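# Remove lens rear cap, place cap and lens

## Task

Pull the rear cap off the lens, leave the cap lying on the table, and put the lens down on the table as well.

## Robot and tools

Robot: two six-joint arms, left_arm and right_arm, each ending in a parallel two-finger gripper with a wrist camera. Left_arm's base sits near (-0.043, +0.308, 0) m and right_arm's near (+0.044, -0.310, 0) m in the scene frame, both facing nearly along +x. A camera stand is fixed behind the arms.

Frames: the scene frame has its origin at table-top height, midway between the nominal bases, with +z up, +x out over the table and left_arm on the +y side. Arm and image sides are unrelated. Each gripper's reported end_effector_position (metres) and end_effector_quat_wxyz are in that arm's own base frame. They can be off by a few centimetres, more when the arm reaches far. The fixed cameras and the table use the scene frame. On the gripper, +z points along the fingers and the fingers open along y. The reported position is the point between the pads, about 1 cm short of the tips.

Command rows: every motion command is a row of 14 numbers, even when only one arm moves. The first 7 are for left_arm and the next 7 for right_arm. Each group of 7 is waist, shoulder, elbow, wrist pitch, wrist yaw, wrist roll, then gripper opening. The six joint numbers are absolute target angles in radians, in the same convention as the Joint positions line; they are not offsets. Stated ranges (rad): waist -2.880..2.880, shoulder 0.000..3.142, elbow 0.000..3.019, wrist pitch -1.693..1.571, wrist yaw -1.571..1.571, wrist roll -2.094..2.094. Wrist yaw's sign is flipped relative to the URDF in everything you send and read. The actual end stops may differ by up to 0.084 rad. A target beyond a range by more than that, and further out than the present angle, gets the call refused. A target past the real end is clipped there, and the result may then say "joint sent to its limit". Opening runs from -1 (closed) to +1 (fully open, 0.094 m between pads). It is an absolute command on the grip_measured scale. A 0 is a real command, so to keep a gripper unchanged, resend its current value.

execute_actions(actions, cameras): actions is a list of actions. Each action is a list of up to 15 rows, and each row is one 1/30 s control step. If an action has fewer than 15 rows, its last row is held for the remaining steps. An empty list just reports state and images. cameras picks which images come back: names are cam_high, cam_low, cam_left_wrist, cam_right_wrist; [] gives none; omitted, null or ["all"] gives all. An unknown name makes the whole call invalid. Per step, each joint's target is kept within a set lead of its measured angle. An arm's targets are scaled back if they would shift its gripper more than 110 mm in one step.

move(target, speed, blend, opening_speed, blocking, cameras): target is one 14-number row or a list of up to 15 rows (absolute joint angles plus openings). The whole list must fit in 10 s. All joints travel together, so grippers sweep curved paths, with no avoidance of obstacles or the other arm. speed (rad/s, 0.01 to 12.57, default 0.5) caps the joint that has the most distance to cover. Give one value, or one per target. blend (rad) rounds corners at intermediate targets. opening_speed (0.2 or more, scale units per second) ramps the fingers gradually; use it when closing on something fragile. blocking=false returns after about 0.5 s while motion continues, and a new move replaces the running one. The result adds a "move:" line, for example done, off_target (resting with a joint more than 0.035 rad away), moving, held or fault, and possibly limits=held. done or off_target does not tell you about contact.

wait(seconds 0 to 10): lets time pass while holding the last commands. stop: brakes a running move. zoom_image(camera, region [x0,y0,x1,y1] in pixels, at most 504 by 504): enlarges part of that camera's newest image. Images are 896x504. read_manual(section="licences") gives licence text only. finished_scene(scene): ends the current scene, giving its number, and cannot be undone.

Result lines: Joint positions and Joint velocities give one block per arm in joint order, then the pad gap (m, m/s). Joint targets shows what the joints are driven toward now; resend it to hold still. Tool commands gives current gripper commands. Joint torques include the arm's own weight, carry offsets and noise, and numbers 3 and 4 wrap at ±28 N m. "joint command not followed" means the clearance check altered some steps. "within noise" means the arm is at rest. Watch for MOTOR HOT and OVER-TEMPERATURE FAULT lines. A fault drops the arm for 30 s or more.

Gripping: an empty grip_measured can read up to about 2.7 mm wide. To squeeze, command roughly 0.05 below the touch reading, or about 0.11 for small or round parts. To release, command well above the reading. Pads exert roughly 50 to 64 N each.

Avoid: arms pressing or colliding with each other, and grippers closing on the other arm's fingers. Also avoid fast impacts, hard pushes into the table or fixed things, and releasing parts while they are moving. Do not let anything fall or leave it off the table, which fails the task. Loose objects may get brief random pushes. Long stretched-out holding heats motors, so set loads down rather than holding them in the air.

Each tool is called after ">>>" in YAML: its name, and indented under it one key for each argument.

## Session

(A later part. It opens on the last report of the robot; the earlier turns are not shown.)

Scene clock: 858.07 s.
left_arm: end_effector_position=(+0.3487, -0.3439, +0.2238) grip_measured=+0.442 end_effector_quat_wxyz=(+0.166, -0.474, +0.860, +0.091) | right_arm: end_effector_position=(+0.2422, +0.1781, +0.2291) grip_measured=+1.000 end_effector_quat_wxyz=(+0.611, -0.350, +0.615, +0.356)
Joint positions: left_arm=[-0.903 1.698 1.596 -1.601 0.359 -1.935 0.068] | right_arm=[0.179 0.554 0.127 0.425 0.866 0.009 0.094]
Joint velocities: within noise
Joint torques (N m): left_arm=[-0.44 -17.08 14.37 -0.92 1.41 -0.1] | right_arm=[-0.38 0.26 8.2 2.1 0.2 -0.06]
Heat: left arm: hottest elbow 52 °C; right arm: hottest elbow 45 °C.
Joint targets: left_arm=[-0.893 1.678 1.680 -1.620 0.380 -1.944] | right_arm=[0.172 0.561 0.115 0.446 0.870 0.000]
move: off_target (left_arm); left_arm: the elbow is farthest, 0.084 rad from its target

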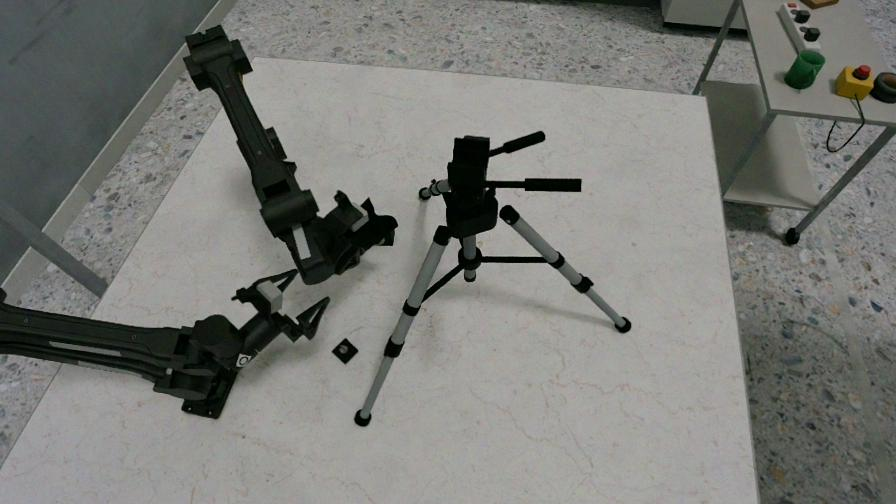

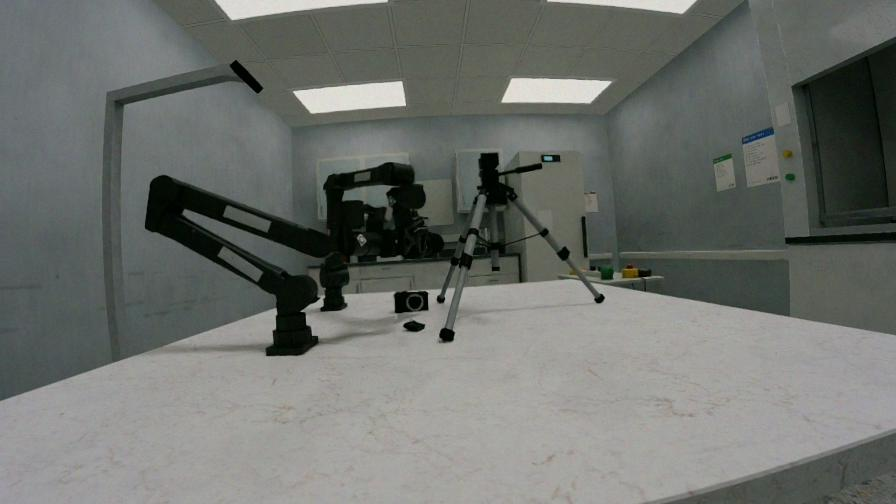

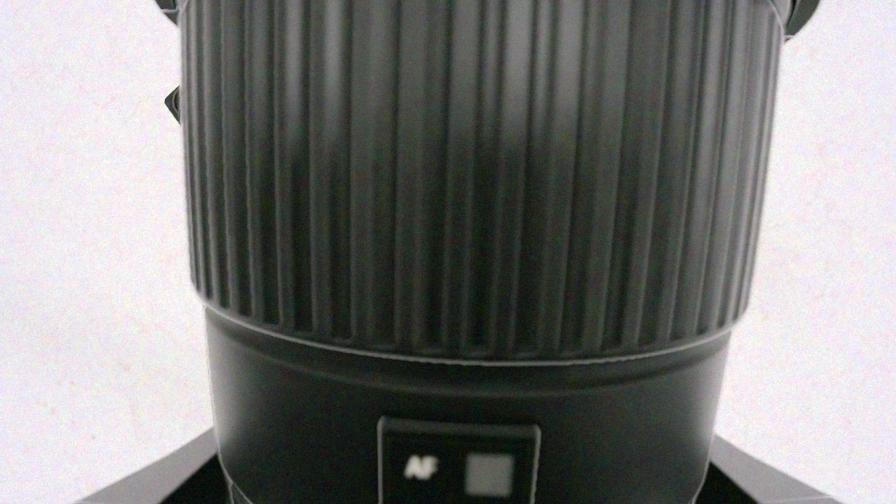

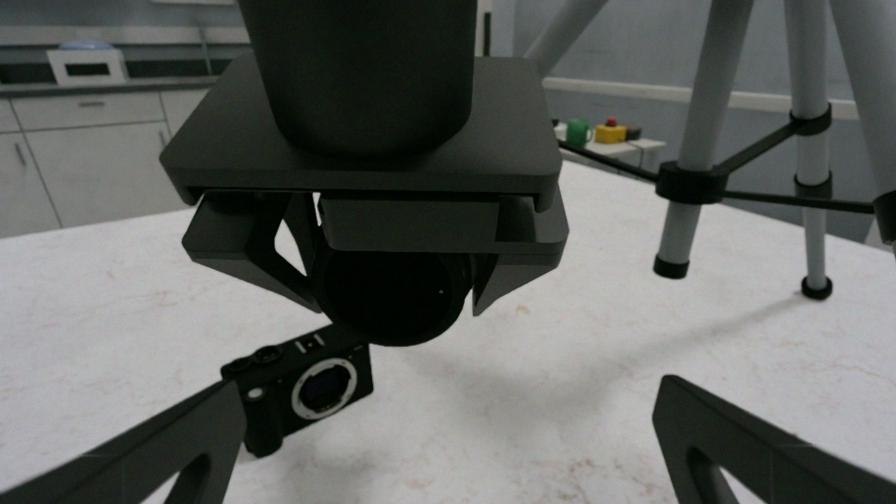

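>>> move:
  target: [-0.893,1.678,1.68,-1.62,0.38,-1.944,0.2,0.292,0.416,0.090,0.335,0.736,0,1.0]
  speed: 0.3
  cameras: ["cam_right_wrist"]

>>> zoom_image:
  camera: "cam_right_wrist"
  region: [300, 180, 600, 405]

Scene clock: 938.20 s.
left_arm: end_effector_position=(+0.3487, -0.3439, +0.2238) grip_measured=+0.442 end_effector_quat_wxyz=(+0.166, -0.474, +0.860, +0.091) | right_arm: end_effector_position=(+0.2255, +0.1881, +0.2328) grip_measured=+1.000 end_effector_quat_wxyz=(+0.624, -0.346, +0.609, +0.348)
Joint positions: left_arm=[-0.903 1.698 1.596 -1.601 0.359 -1.935 0.068] | right_arm=[0.286 0.422 0.102 0.346 0.74 0.009 0.094]
Joint velocities: within noise
Joint torques (N m): left_arm=[-0.21 -16.85 14.37 -0.91 1.41 -0.09] | right_arm=[0.97 0.85 8.28 1.06 -0.09 -0.06]
Heat: left arm: hottest elbow 55 °C; right arm: hottest elbow 44 °C.
Joint targets: left_arm=[-0.893 1.678 1.680 -1.620 0.380 -1.944] | right_arm=[0.292 0.416 0.090 0.335 0.736 0.000]
move: off_target (left_arm); left_arm: the elbow is farthest, 0.084 rad from its target
Images, in order (width x height): cam_right_wrist 896x504.

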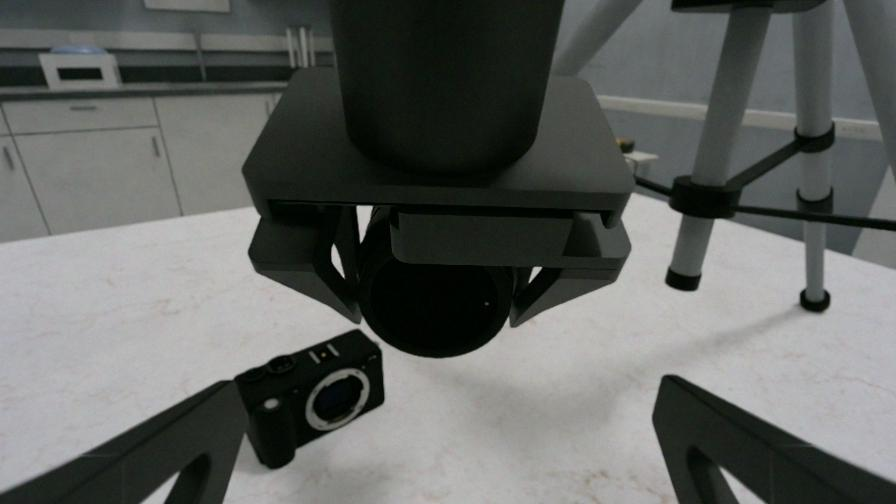

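Scaled by 1.680.

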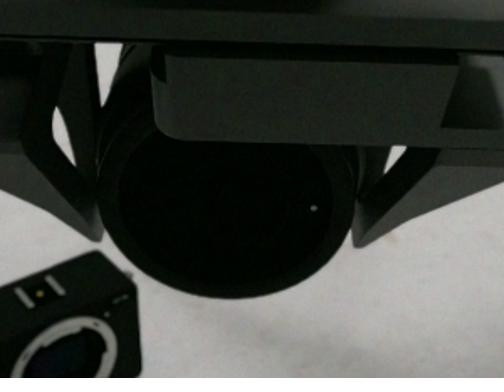

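>>> move:
  target:
    - [-0.893,1.678,1.68,-1.62,0.38,-1.944,0.2,0.286,0.416,0.090,0.335,0.736,1.05,0.7]
    - [-0.893,1.678,1.68,-1.62,0.38,-1.944,0.2,0.517,0.803,0.140,0.65,0.509,1.05,0.7]
  speed: 0.25

Scene clock: 979.57 s.
left_arm: end_effector_position=(+0.3487, -0.3439, +0.2238) grip_measured=+0.442 end_effector_quat_wxyz=(+0.166, -0.474, +0.860, +0.091) | right_arm: end_effector_position=(+0.2417, +0.2326, +0.1892) grip_measured=+0.702 end_effector_quat_wxyz=(+0.342, +0.018, +0.727, +0.595)
Joint positions: left_arm=[-0.903 1.698 1.596 -1.601 0.359 -1.935 0.068] | right_arm=[0.51 0.798 0.102 0.628 0.513 1.041 0.08]
Joint velocities: within noise
Joint torques (N m): left_arm=[-0.5 -16.97 14.39 -0.94 1.4 -0.1] | right_arm=[1.03 -1.08 10.62 2.25 -0.13 0.13]
Heat: left arm: hottest elbow 56 °C; right arm: hottest elbow 43 °C.
Joint targets: left_arm=[-0.893 1.678 1.680 -1.620 0.380 -1.944] | right_arm=[0.517 0.803 0.140 0.650 0.509 1.050]
move: off_target (left_arm, right_arm); left_arm: the elbow is farthest, 0.084 rad from its target; right_arm: the elbow is farthest, 0.038 rad from its target

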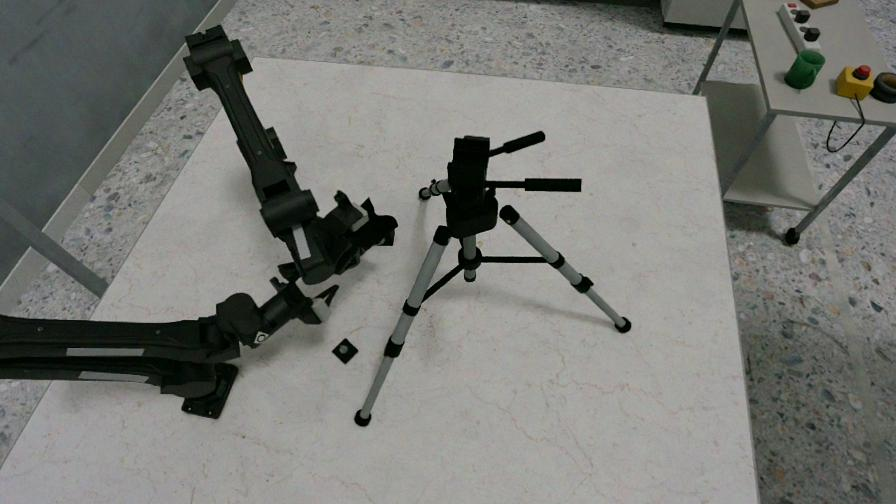

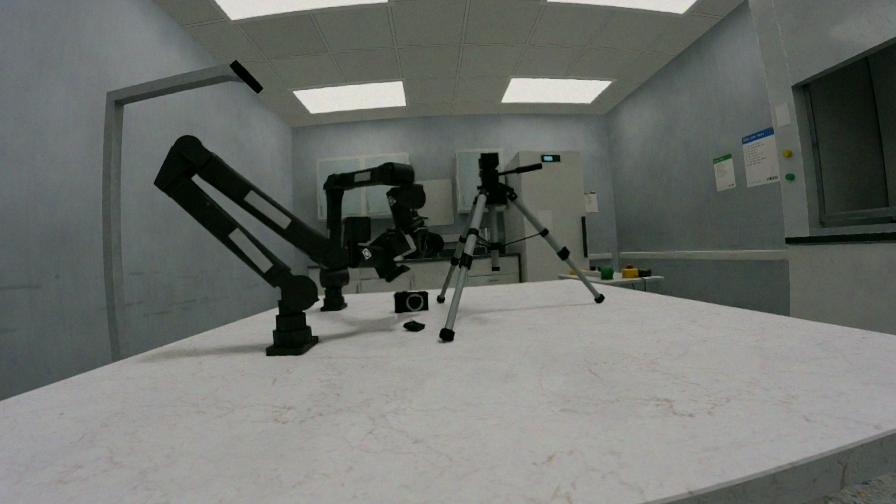

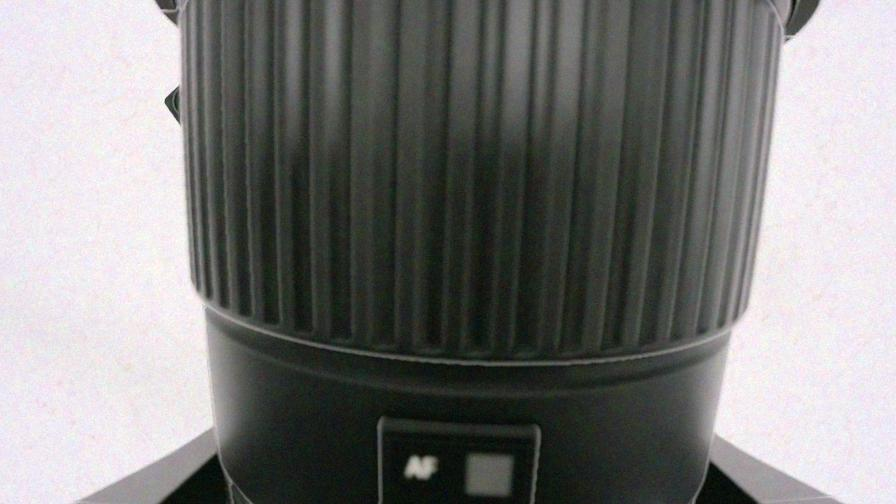

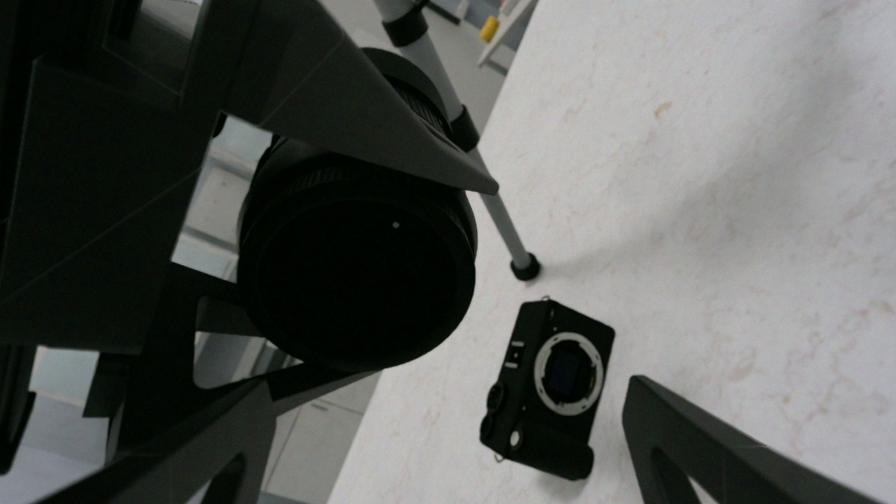

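>>> zoom_image:
  camera: "cam_right_wrist"
  region: [200, 100, 540, 400]

Scaled by 1.482.

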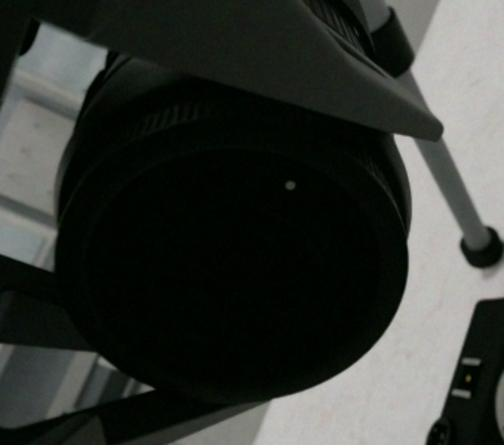

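>>> move:
  target: [-0.893,1.678,1.68,-1.62,0.38,-1.944,0.2,0.470,0.772,0.175,0.655,0.552,1.05,0.6]
  speed: 0.15
  cameras: ["cam_right_wrist","cam_low"]

>>> zoom_image:
  camera: "cam_right_wrist"
  region: [200, 100, 640, 500]

Scene clock: 1029.10 s.
left_arm: end_effector_position=(+0.3487, -0.3439, +0.2238) grip_measured=+0.442 end_effector_quat_wxyz=(+0.166, -0.474, +0.860, +0.091) | right_arm: end_effector_position=(+0.2431, +0.2273, +0.1963) grip_measured=+0.602 end_effector_quat_wxyz=(+0.349, +0.013, +0.720, +0.600)
Joint positions: left_arm=[-0.903 1.698 1.596 -1.601 0.359 -1.935 0.068] | right_arm=[0.477 0.778 0.102 0.634 0.548 1.041 0.075]
Joint velocities: within noise
Joint torques (N m): left_arm=[-0.5 -17.03 14.45 -1.02 1.42 -0.1] | right_arm=[-0.73 -2.61 13.16 2.45 0.21 0.06]
Heat: left arm: hottest elbow 57 °C; right arm: hottest elbow 45 °C.
Joint targets: left_arm=[-0.893 1.678 1.680 -1.620 0.380 -1.944] | right_arm=[0.470 0.772 0.175 0.655 0.552 1.050]
move: off_target (left_arm, right_arm); left_arm: the elbow is farthest, 0.084 rad from its target; right_arm: the elbow is farthest, 0.073 rad from its target
Images, in order (width x height): cam_low 896x504, cam_right_wrist 896x504.

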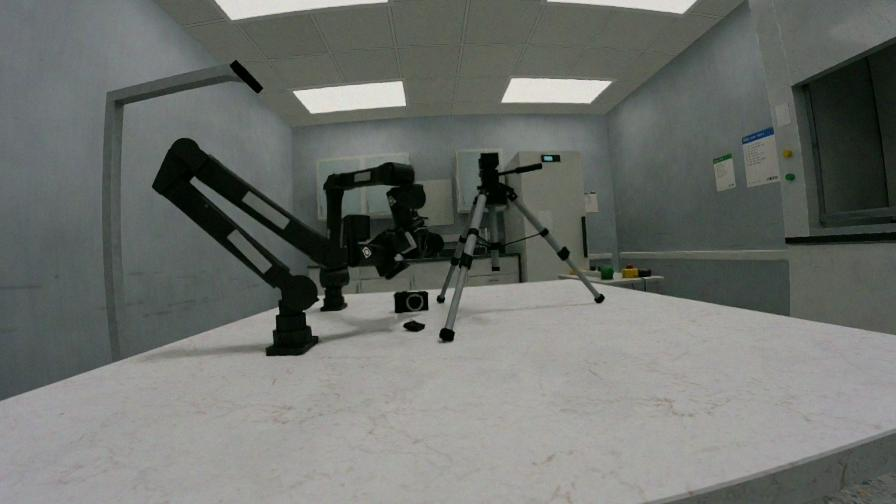

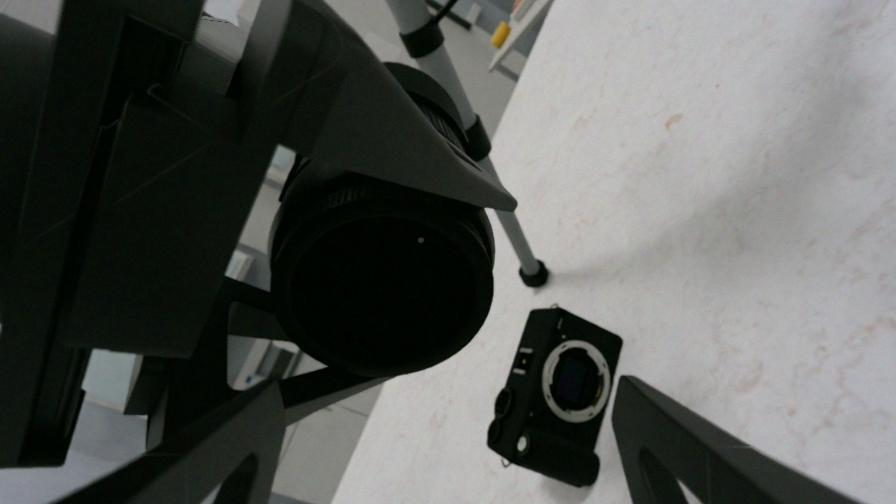

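Scaled by 1.145.

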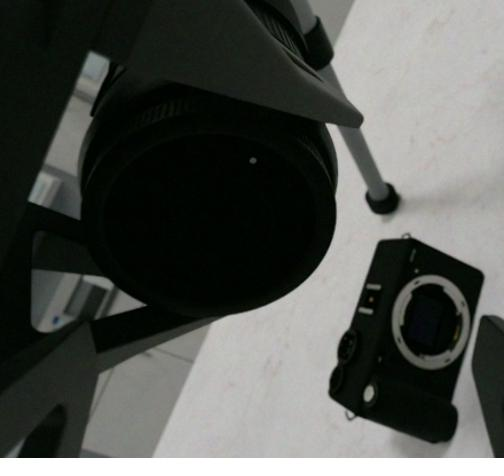

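>>> move:
  target: [-0.893,1.678,1.68,-1.62,0.38,-1.944,0.2,0.470,0.772,0.21,0.655,0.552,1.05,0.6]
  speed: 0.15
  cameras: ["cam_right_wrist"]

Scene clock: 1052.53 s.
left_arm: end_effector_position=(+0.3504, -0.3442, +0.2258) grip_measured=+0.442 end_effector_quat_wxyz=(+0.168, -0.476, +0.859, +0.089) | right_arm: end_effector_position=(+0.2489, +0.2304, +0.2110) grip_measured=+0.602 end_effector_quat_wxyz=(+0.357, +0.008, +0.711, +0.605)
Joint positions: left_arm=[-0.901 1.698 1.601 -1.601 0.361 -1.935 0.068] | right_arm=[0.477 0.778 0.13 0.634 0.55 1.041 0.075]
Joint velocities: within noise
Joint torques (N m): left_arm=[-0.5 -17.03 14.11 -0.9 1.34 -0.09] | right_arm=[0.03 -1.73 14.06 2.43 0.17 0.05]
Heat: left arm: hottest elbow 58 °C; right arm: hottest elbow 47 °C.
Joint targets: left_arm=[-0.893 1.678 1.680 -1.620 0.380 -1.944] | right_arm=[0.470 0.772 0.210 0.655 0.552 1.050]
move: off_target (left_arm, right_arm); left_arm: the elbow is farthest, 0.079 rad from its target; right_arm: the elbow is farthest, 0.080 rad from its target
Images, in order (width x height): cam_right_wrist 896x504.

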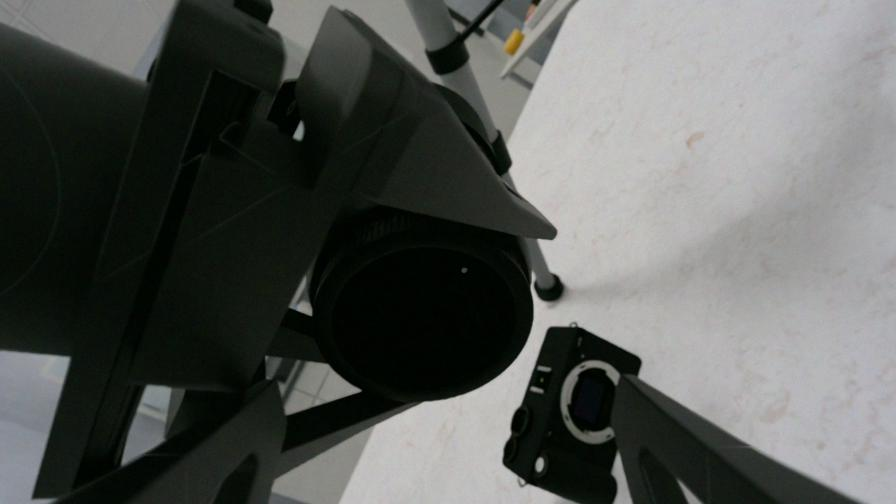

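>>> move:
  target:
    - [-0.893,1.678,1.68,-1.62,0.38,-1.944,0.2,0.286,0.416,0.09,0.335,0.736,1.05,0.7]
    - [-0.893,1.678,1.68,-1.62,0.38,-1.944,0.2,-0.3,0.6,0.4,-0.3,0.0,1.05,1.0]
  speed: [0.2,0.5]
  cameras: ["cam_high"]

>>> move:
  target:
    - [-0.65,1.45,1.40,-1.3,-0.41,-1.75,0.2,-0.3,0.6,0.4,-0.3,0.0,1.05,1.0]
    - [-0.387,1.52,1.07,-1.05,-1.2,-1.571,0.2,-0.3,0.6,0.4,-0.3,0.0,1.05,1.0]
  speed: [0.25,0.25]

Scene clock: 1294.00 s.
left_arm: end_effector_position=(+0.3505, -0.3442, +0.2257) grip_measured=+0.442 end_effector_quat_wxyz=(+0.168, -0.476, +0.859, +0.089) | right_arm: end_effector_position=(+0.3104, -0.0937, +0.1649) grip_measured=+0.997 end_effector_quat_wxyz=(+0.450, +0.541, +0.688, +0.178)
Joint positions: left_arm=[-0.901 1.699 1.601 -1.601 0.361 -1.936 0.068] | right_arm=[-0.294 0.594 0.323 -0.289 0.004 1.041 0.094]
Joint velocities: within noise
Joint torques (N m): left_arm=[-0.67 -17.38 14.01 -0.87 1.33 -0.07] | right_arm=[-0.26 -0.85 14.97 1.21 -0.16 0.08]
Heat: left arm: hottest elbow 60 °C; right arm: hottest elbow 55 °C.
Joint targets: left_arm=[-0.893 1.678 1.680 -1.620 0.380 -1.944] | right_arm=[-0.300 0.600 0.400 -0.300 0.000 1.050]
move: off_target (left_arm, right_arm); target 2's new numbers were sent with right_arm's elbow 0.077 rad from that target; left_arm: the elbow is farthest, 0.079 rad from its target; right_arm: the elbow is farthest, 0.077 rad from its target
Images, in order (width x height): cam_high 896x504.

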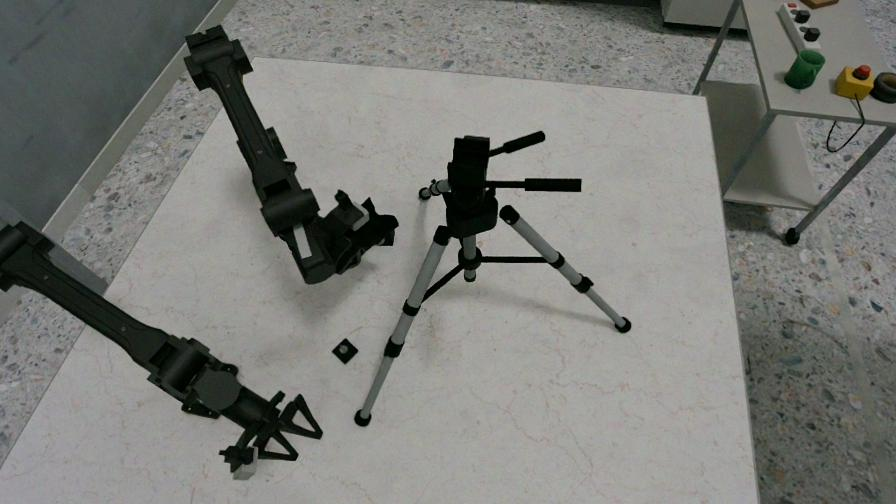

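Scene clock: 1300.93 s.
left_arm: end_effector_position=(+0.3225, -0.3094, +0.1894) grip_measured=+0.442 end_effector_quat_wxyz=(-0.457, -0.460, +0.695, -0.311) | right_arm: end_effector_position=(+0.3104, -0.0937, +0.1649) grip_measured=+0.998 end_effector_quat_wxyz=(+0.450, +0.541, +0.688, +0.178)
Joint positions: left_arm=[-0.397 1.539 1.048 -1.061 -1.171 -1.58 0.068] | right_arm=[-0.294 0.594 0.323 -0.289 0.004 1.041 0.094]
Joint velocities: within noise
Joint torques (N m): left_arm=[-0.56 -13.27 9.06 0.83 -1.85 0.1] | right_arm=[-0.91 -0.91 15.04 1.02 -0.13 0.09]
Heat: left arm: hottest elbow 60 °C; right arm: hottest elbow 58 °C.
Joint targets: left_arm=[-0.387 1.520 1.070 -1.050 -1.200 -1.571] | right_arm=[-0.300 0.600 0.400 -0.300 0.000 1.050]
move: off_target (right_arm); right_arm: the elbow is farthest, 0.077 rad from its target

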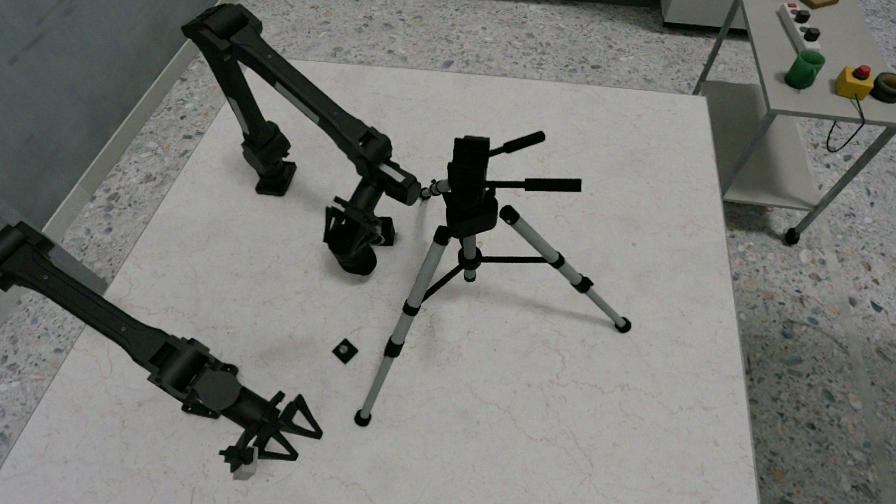

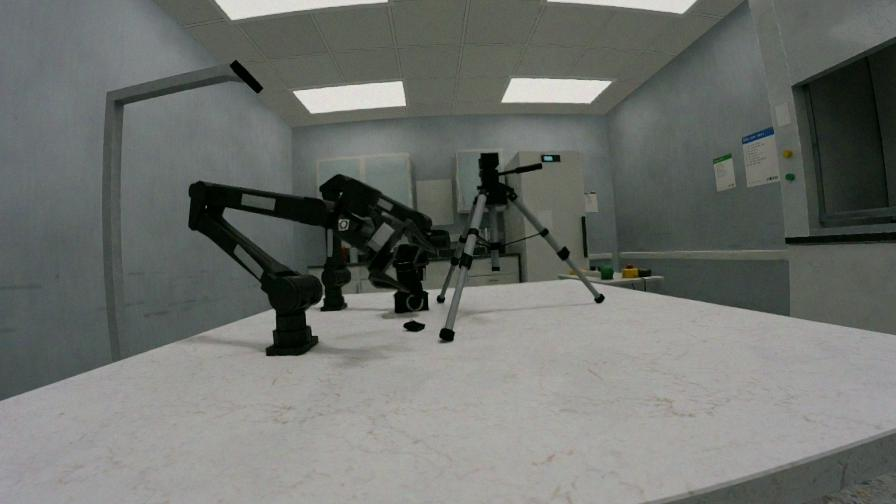

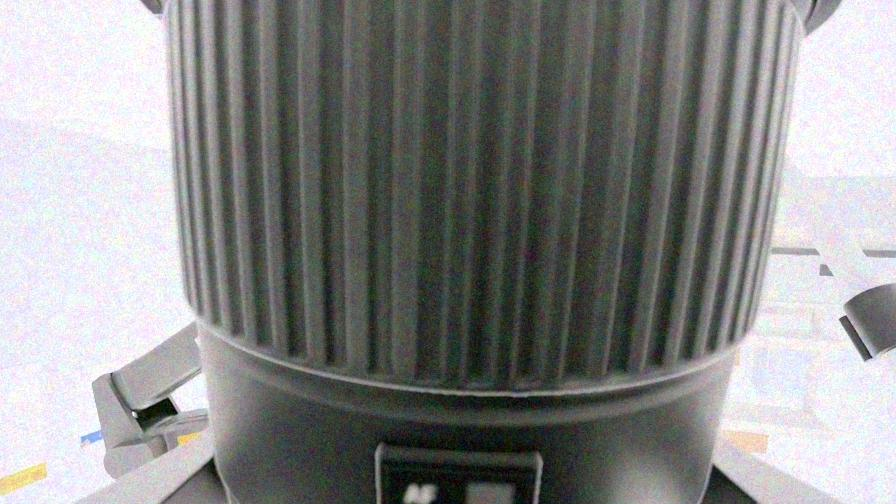

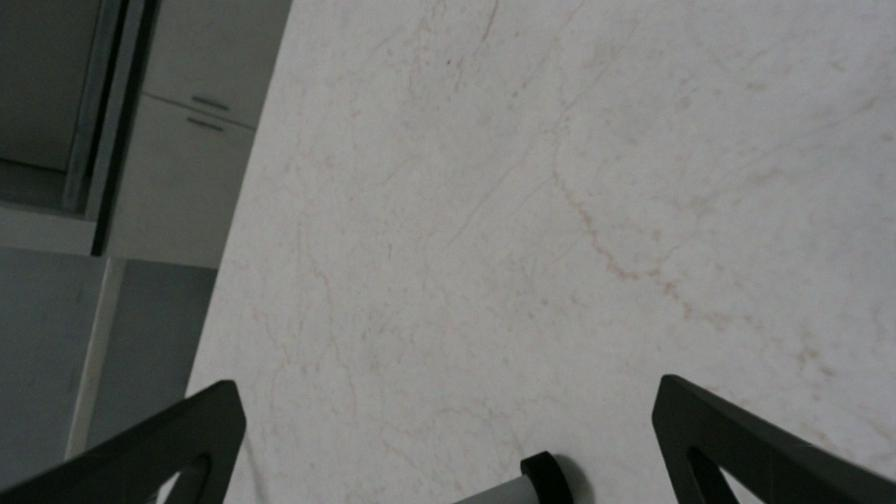

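>>> move:
  target:
    - [-0.8,1.325,1.34,-1.53,0.0,0.0,0.2,-0.3,0.6,0.4,-0.3,0.0,1.05,1.0]
    - [-1.124,1.53,1.075,-1.062,1.22,1.58,0.2,-0.3,0.6,0.4,-0.3,0.0,1.05,1.0]
  speed: [0.35,0.35]

Scene clock: 1373.40 s.
left_arm: end_effector_position=(+0.3289, -0.3040, +0.1905) grip_measured=+0.442 end_effector_quat_wxyz=(-0.125, +0.806, +0.189, +0.547) | right_arm: end_effector_position=(+0.3104, -0.0937, +0.1649) grip_measured=+0.998 end_effector_quat_wxyz=(+0.450, +0.541, +0.688, +0.178)
Joint positions: left_arm=[-1.114 1.549 1.053 -1.072 1.191 1.57 0.068] | right_arm=[-0.294 0.594 0.323 -0.289 0.004 1.041 0.094]
Joint velocities: within noise
Joint torques (N m): left_arm=[-1.9 -13.45 8.99 0.75 2.17 0.12] | right_arm=[0.21 -0.73 14.68 1.42 -0.18 0.11]
Heat: left arm: hottest elbow 57 °C; right arm: hottest elbow 66 °C.
Joint targets: left_arm=[-1.124 1.530 1.075 -1.062 1.220 1.580] | right_arm=[-0.300 0.600 0.400 -0.300 0.000 1.050]
move: off_target (right_arm); right_arm: the elbow is farthest, 0.077 rad from its target

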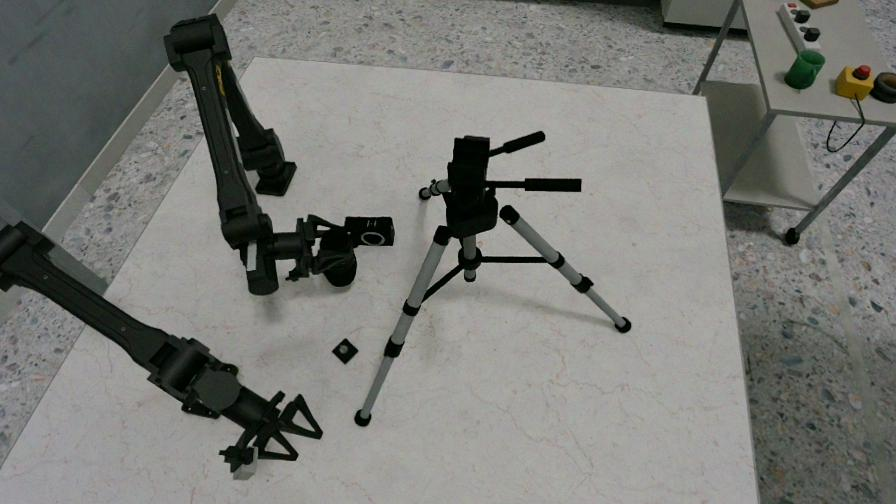

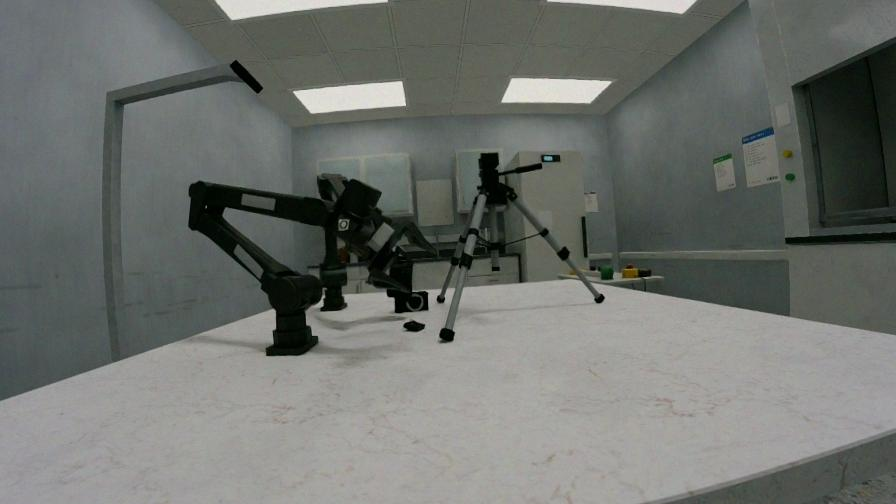

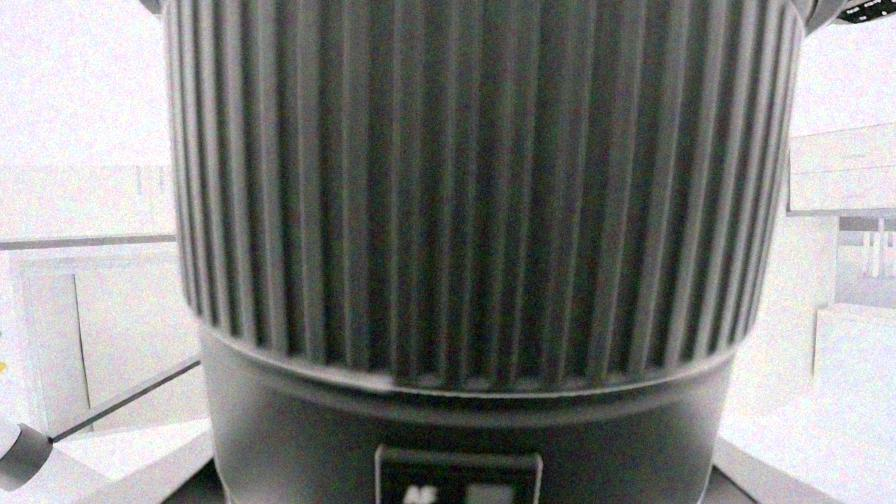

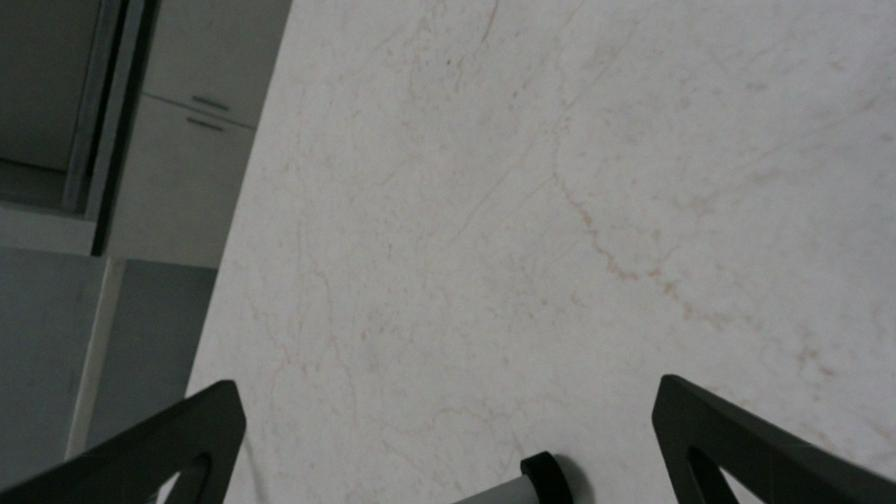

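>>> move:
  target:
    - [-1.124,1.53,1.075,-1.062,1.22,1.58,0.2,-0.3,1.065,1.27,-1.68,0.0,0.37,1.0]
    - [-1.124,1.53,1.075,-1.062,1.22,1.58,0.2,0.6,1.065,1.27,-1.68,0.0,0.37,1.0]
  speed: [0.4,0.4]
  blend: 0.03

Scene clock: 1423.87 s.
left_arm: end_effector_position=(+0.3289, -0.3041, +0.1906) grip_measured=+0.442 end_effector_quat_wxyz=(-0.125, +0.806, +0.188, +0.547) | right_arm: end_effector_position=(+0.2353, +0.1590, +0.3001) grip_measured=+0.998 end_effector_quat_wxyz=(+0.019, -0.107, +0.994, +0.011)
Joint positions: left_arm=[-1.114 1.549 1.053 -1.071 1.191 1.571 0.068] | right_arm=[0.594 1.058 1.2 -1.669 0.003 0.379 0.094]
Joint velocities: within noise
Joint torques (N m): left_arm=[-2.02 -13.45 9.02 0.7 2.17 0.1] | right_arm=[1.32 -6.3 13.75 0.14 -0.09 -0.05]
Heat: left arm: hottest elbow 55 °C; right arm: hottest elbow 66 °C.
Joint targets: left_arm=[-1.124 1.530 1.075 -1.062 1.220 1.580] | right_arm=[0.600 1.065 1.270 -1.680 0.000 0.370]
move: off_target (right_arm); right_arm: the elbow is farthest, 0.070 rad from its target

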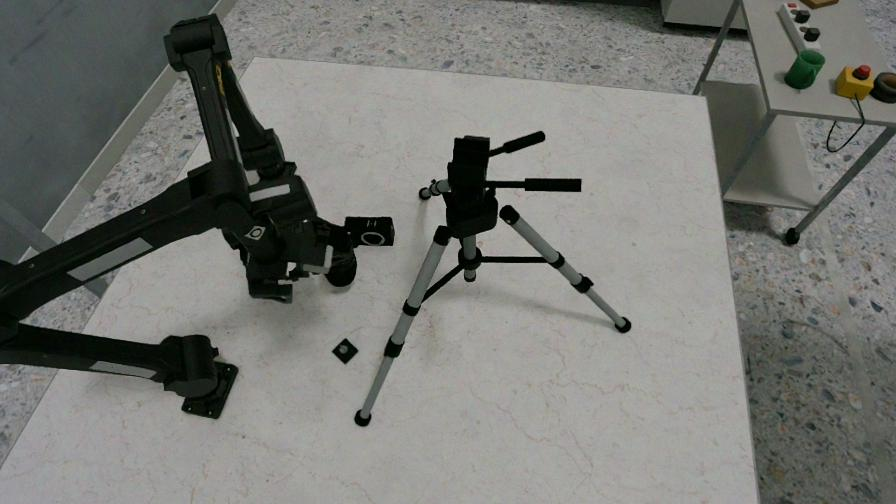

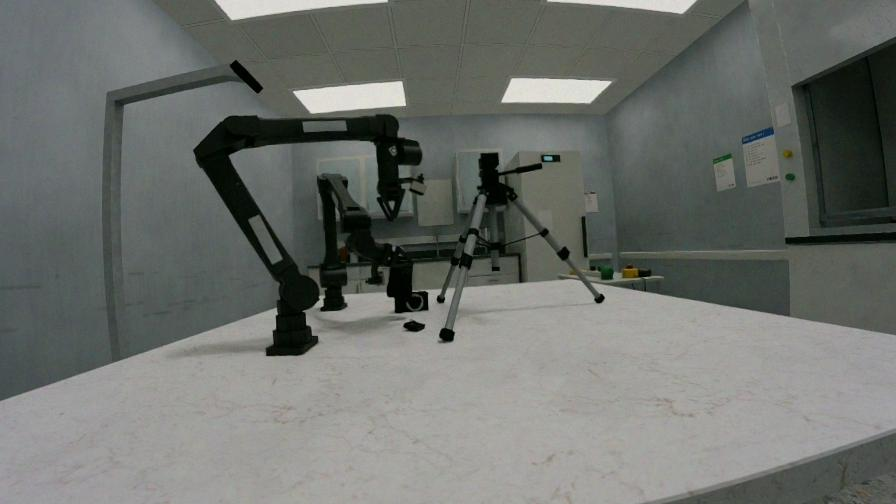

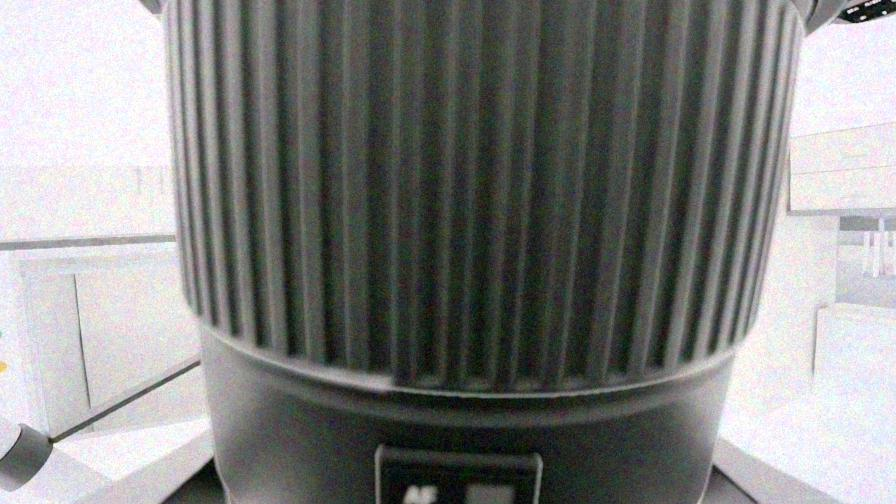

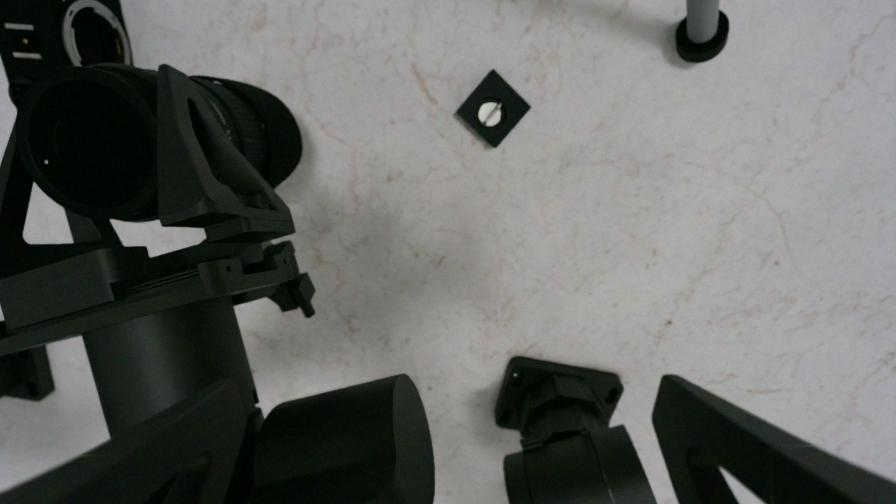

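>>> move:
  target:
    - [-1.124,1.53,1.075,-1.062,1.22,1.58,0.2,0.7,1.24,1.40,-1.68,0.0,0.37,1.0]
    - [-1.124,1.53,1.075,-1.062,1.22,1.58,0.2,0.848,1.352,1.495,-1.67,0.0,0.37,0.7]
  speed: 0.25
  blend: 0.03

>>> zoom_image:
  camera: "cam_right_wrist"
  region: [250, 100, 650, 450]

Scene clock: 1452.93 s.
left_arm: end_effector_position=(+0.3289, -0.3041, +0.1906) grip_measured=+0.442 end_effector_quat_wxyz=(-0.125, +0.806, +0.188, +0.547) | right_arm: end_effector_position=(+0.2516, +0.2833, +0.2955) grip_measured=+0.703 end_effector_quat_wxyz=(-0.011, -0.231, +0.973, -0.006)
Joint positions: left_arm=[-1.114 1.549 1.053 -1.071 1.191 1.571 0.068] | right_arm=[0.845 1.348 1.422 -1.671 0.003 0.379 0.08]
Joint velocities: within noise
Joint torques (N m): left_arm=[-2.02 -13.51 8.98 0.62 2.16 0.11] | right_arm=[0.21 -9.82 13.5 0.35 -0.1 -0.08]
Heat: left arm: hottest elbow 55 °C; right arm: hottest elbow 63 °C.
Joint targets: left_arm=[-1.124 1.530 1.075 -1.062 1.220 1.580] | right_arm=[0.848 1.352 1.495 -1.670 0.000 0.370]
move: off_target (right_arm); target 2's new numbers were sent with right_arm's elbow 0.073 rad from that target; right_arm: the elbow is farthest, 0.073 rad from its target

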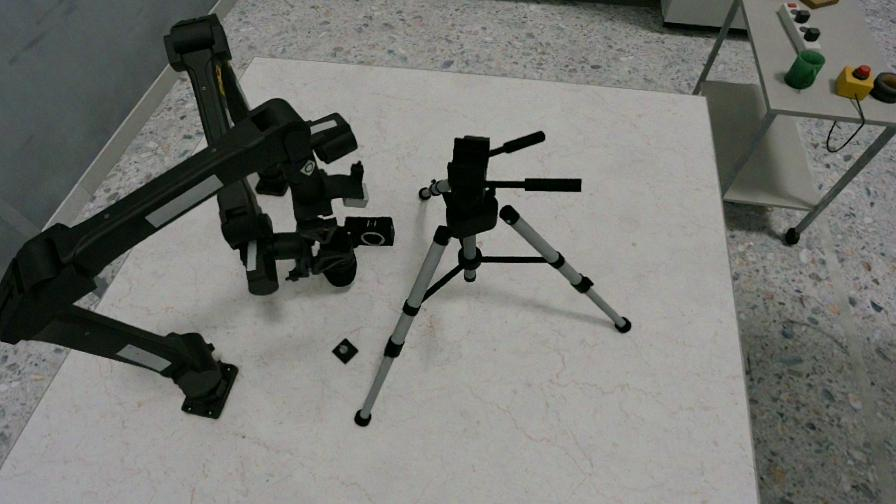

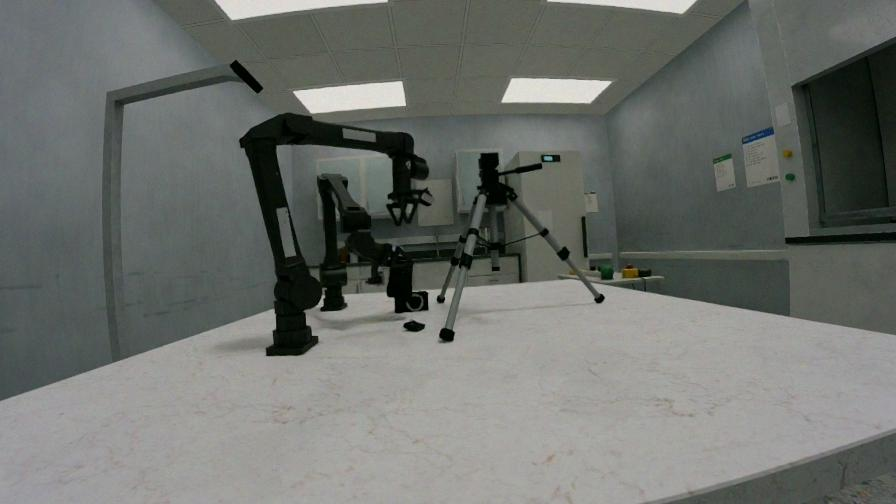

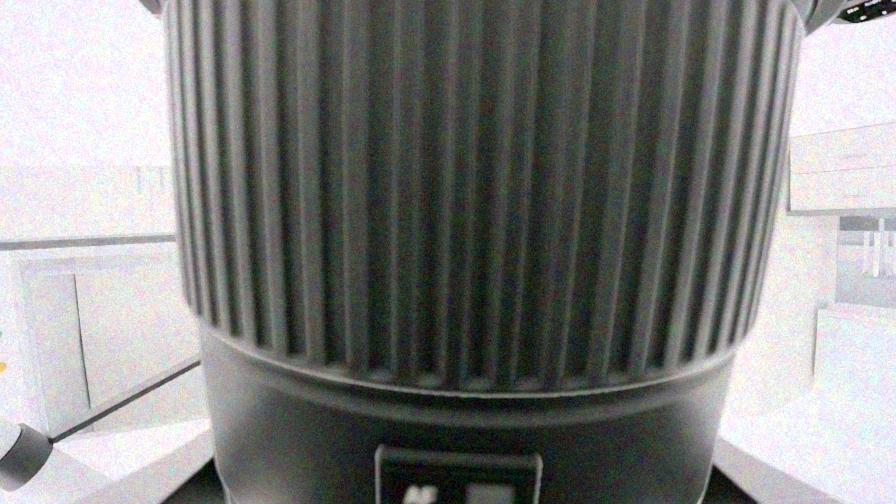

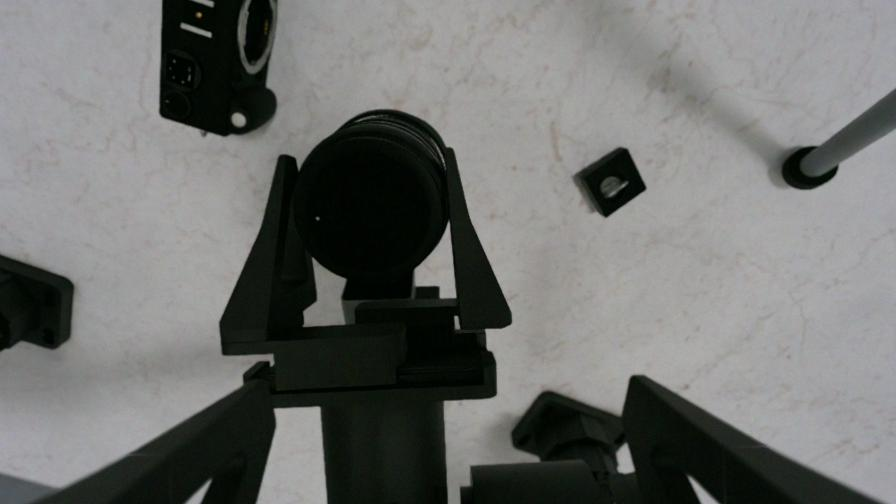

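Scaled by 1.260.

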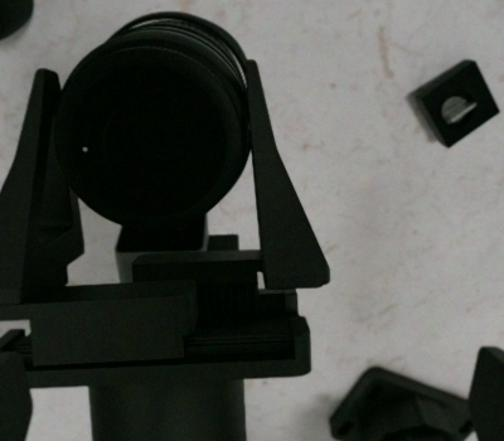

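>>> zoom_image:
  camera: "cam_right_wrist"
  region: [280, 90, 460, 290]

>>> zoom_image:
  camera: "cam_low"
  region: [360, 180, 480, 330]

>>> zoom_image:
  camera: "cam_high"
  region: [200, 100, 420, 310]

Scaled by 2.520.

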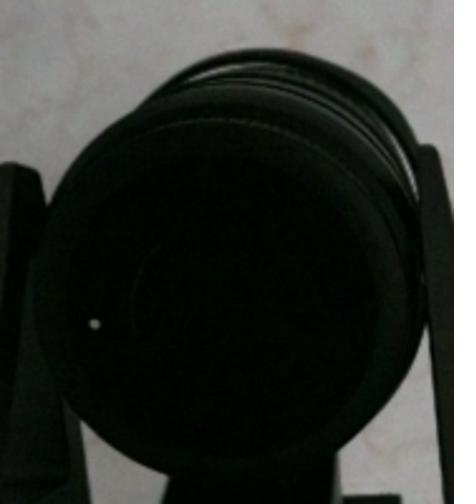

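Scaled by 3.360.

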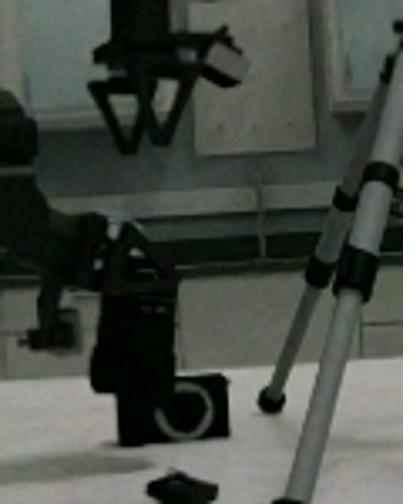

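Scaled by 2.291.

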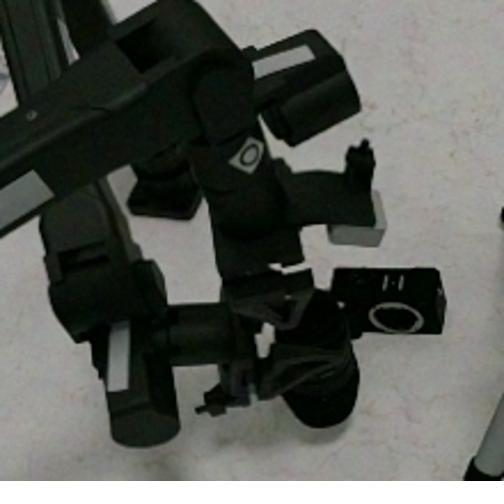

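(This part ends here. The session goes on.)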